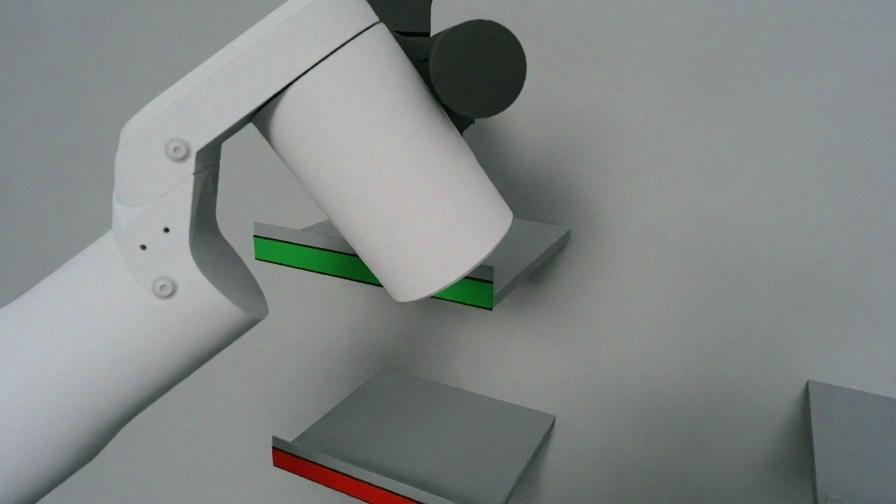

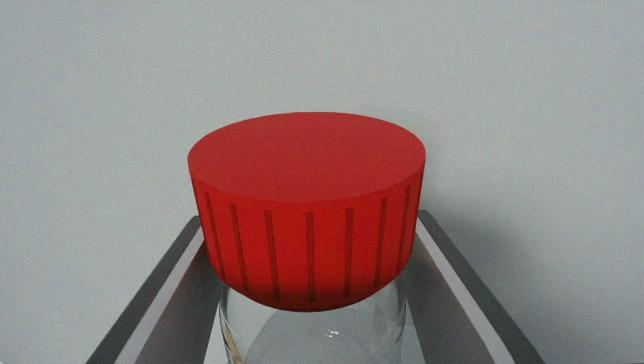

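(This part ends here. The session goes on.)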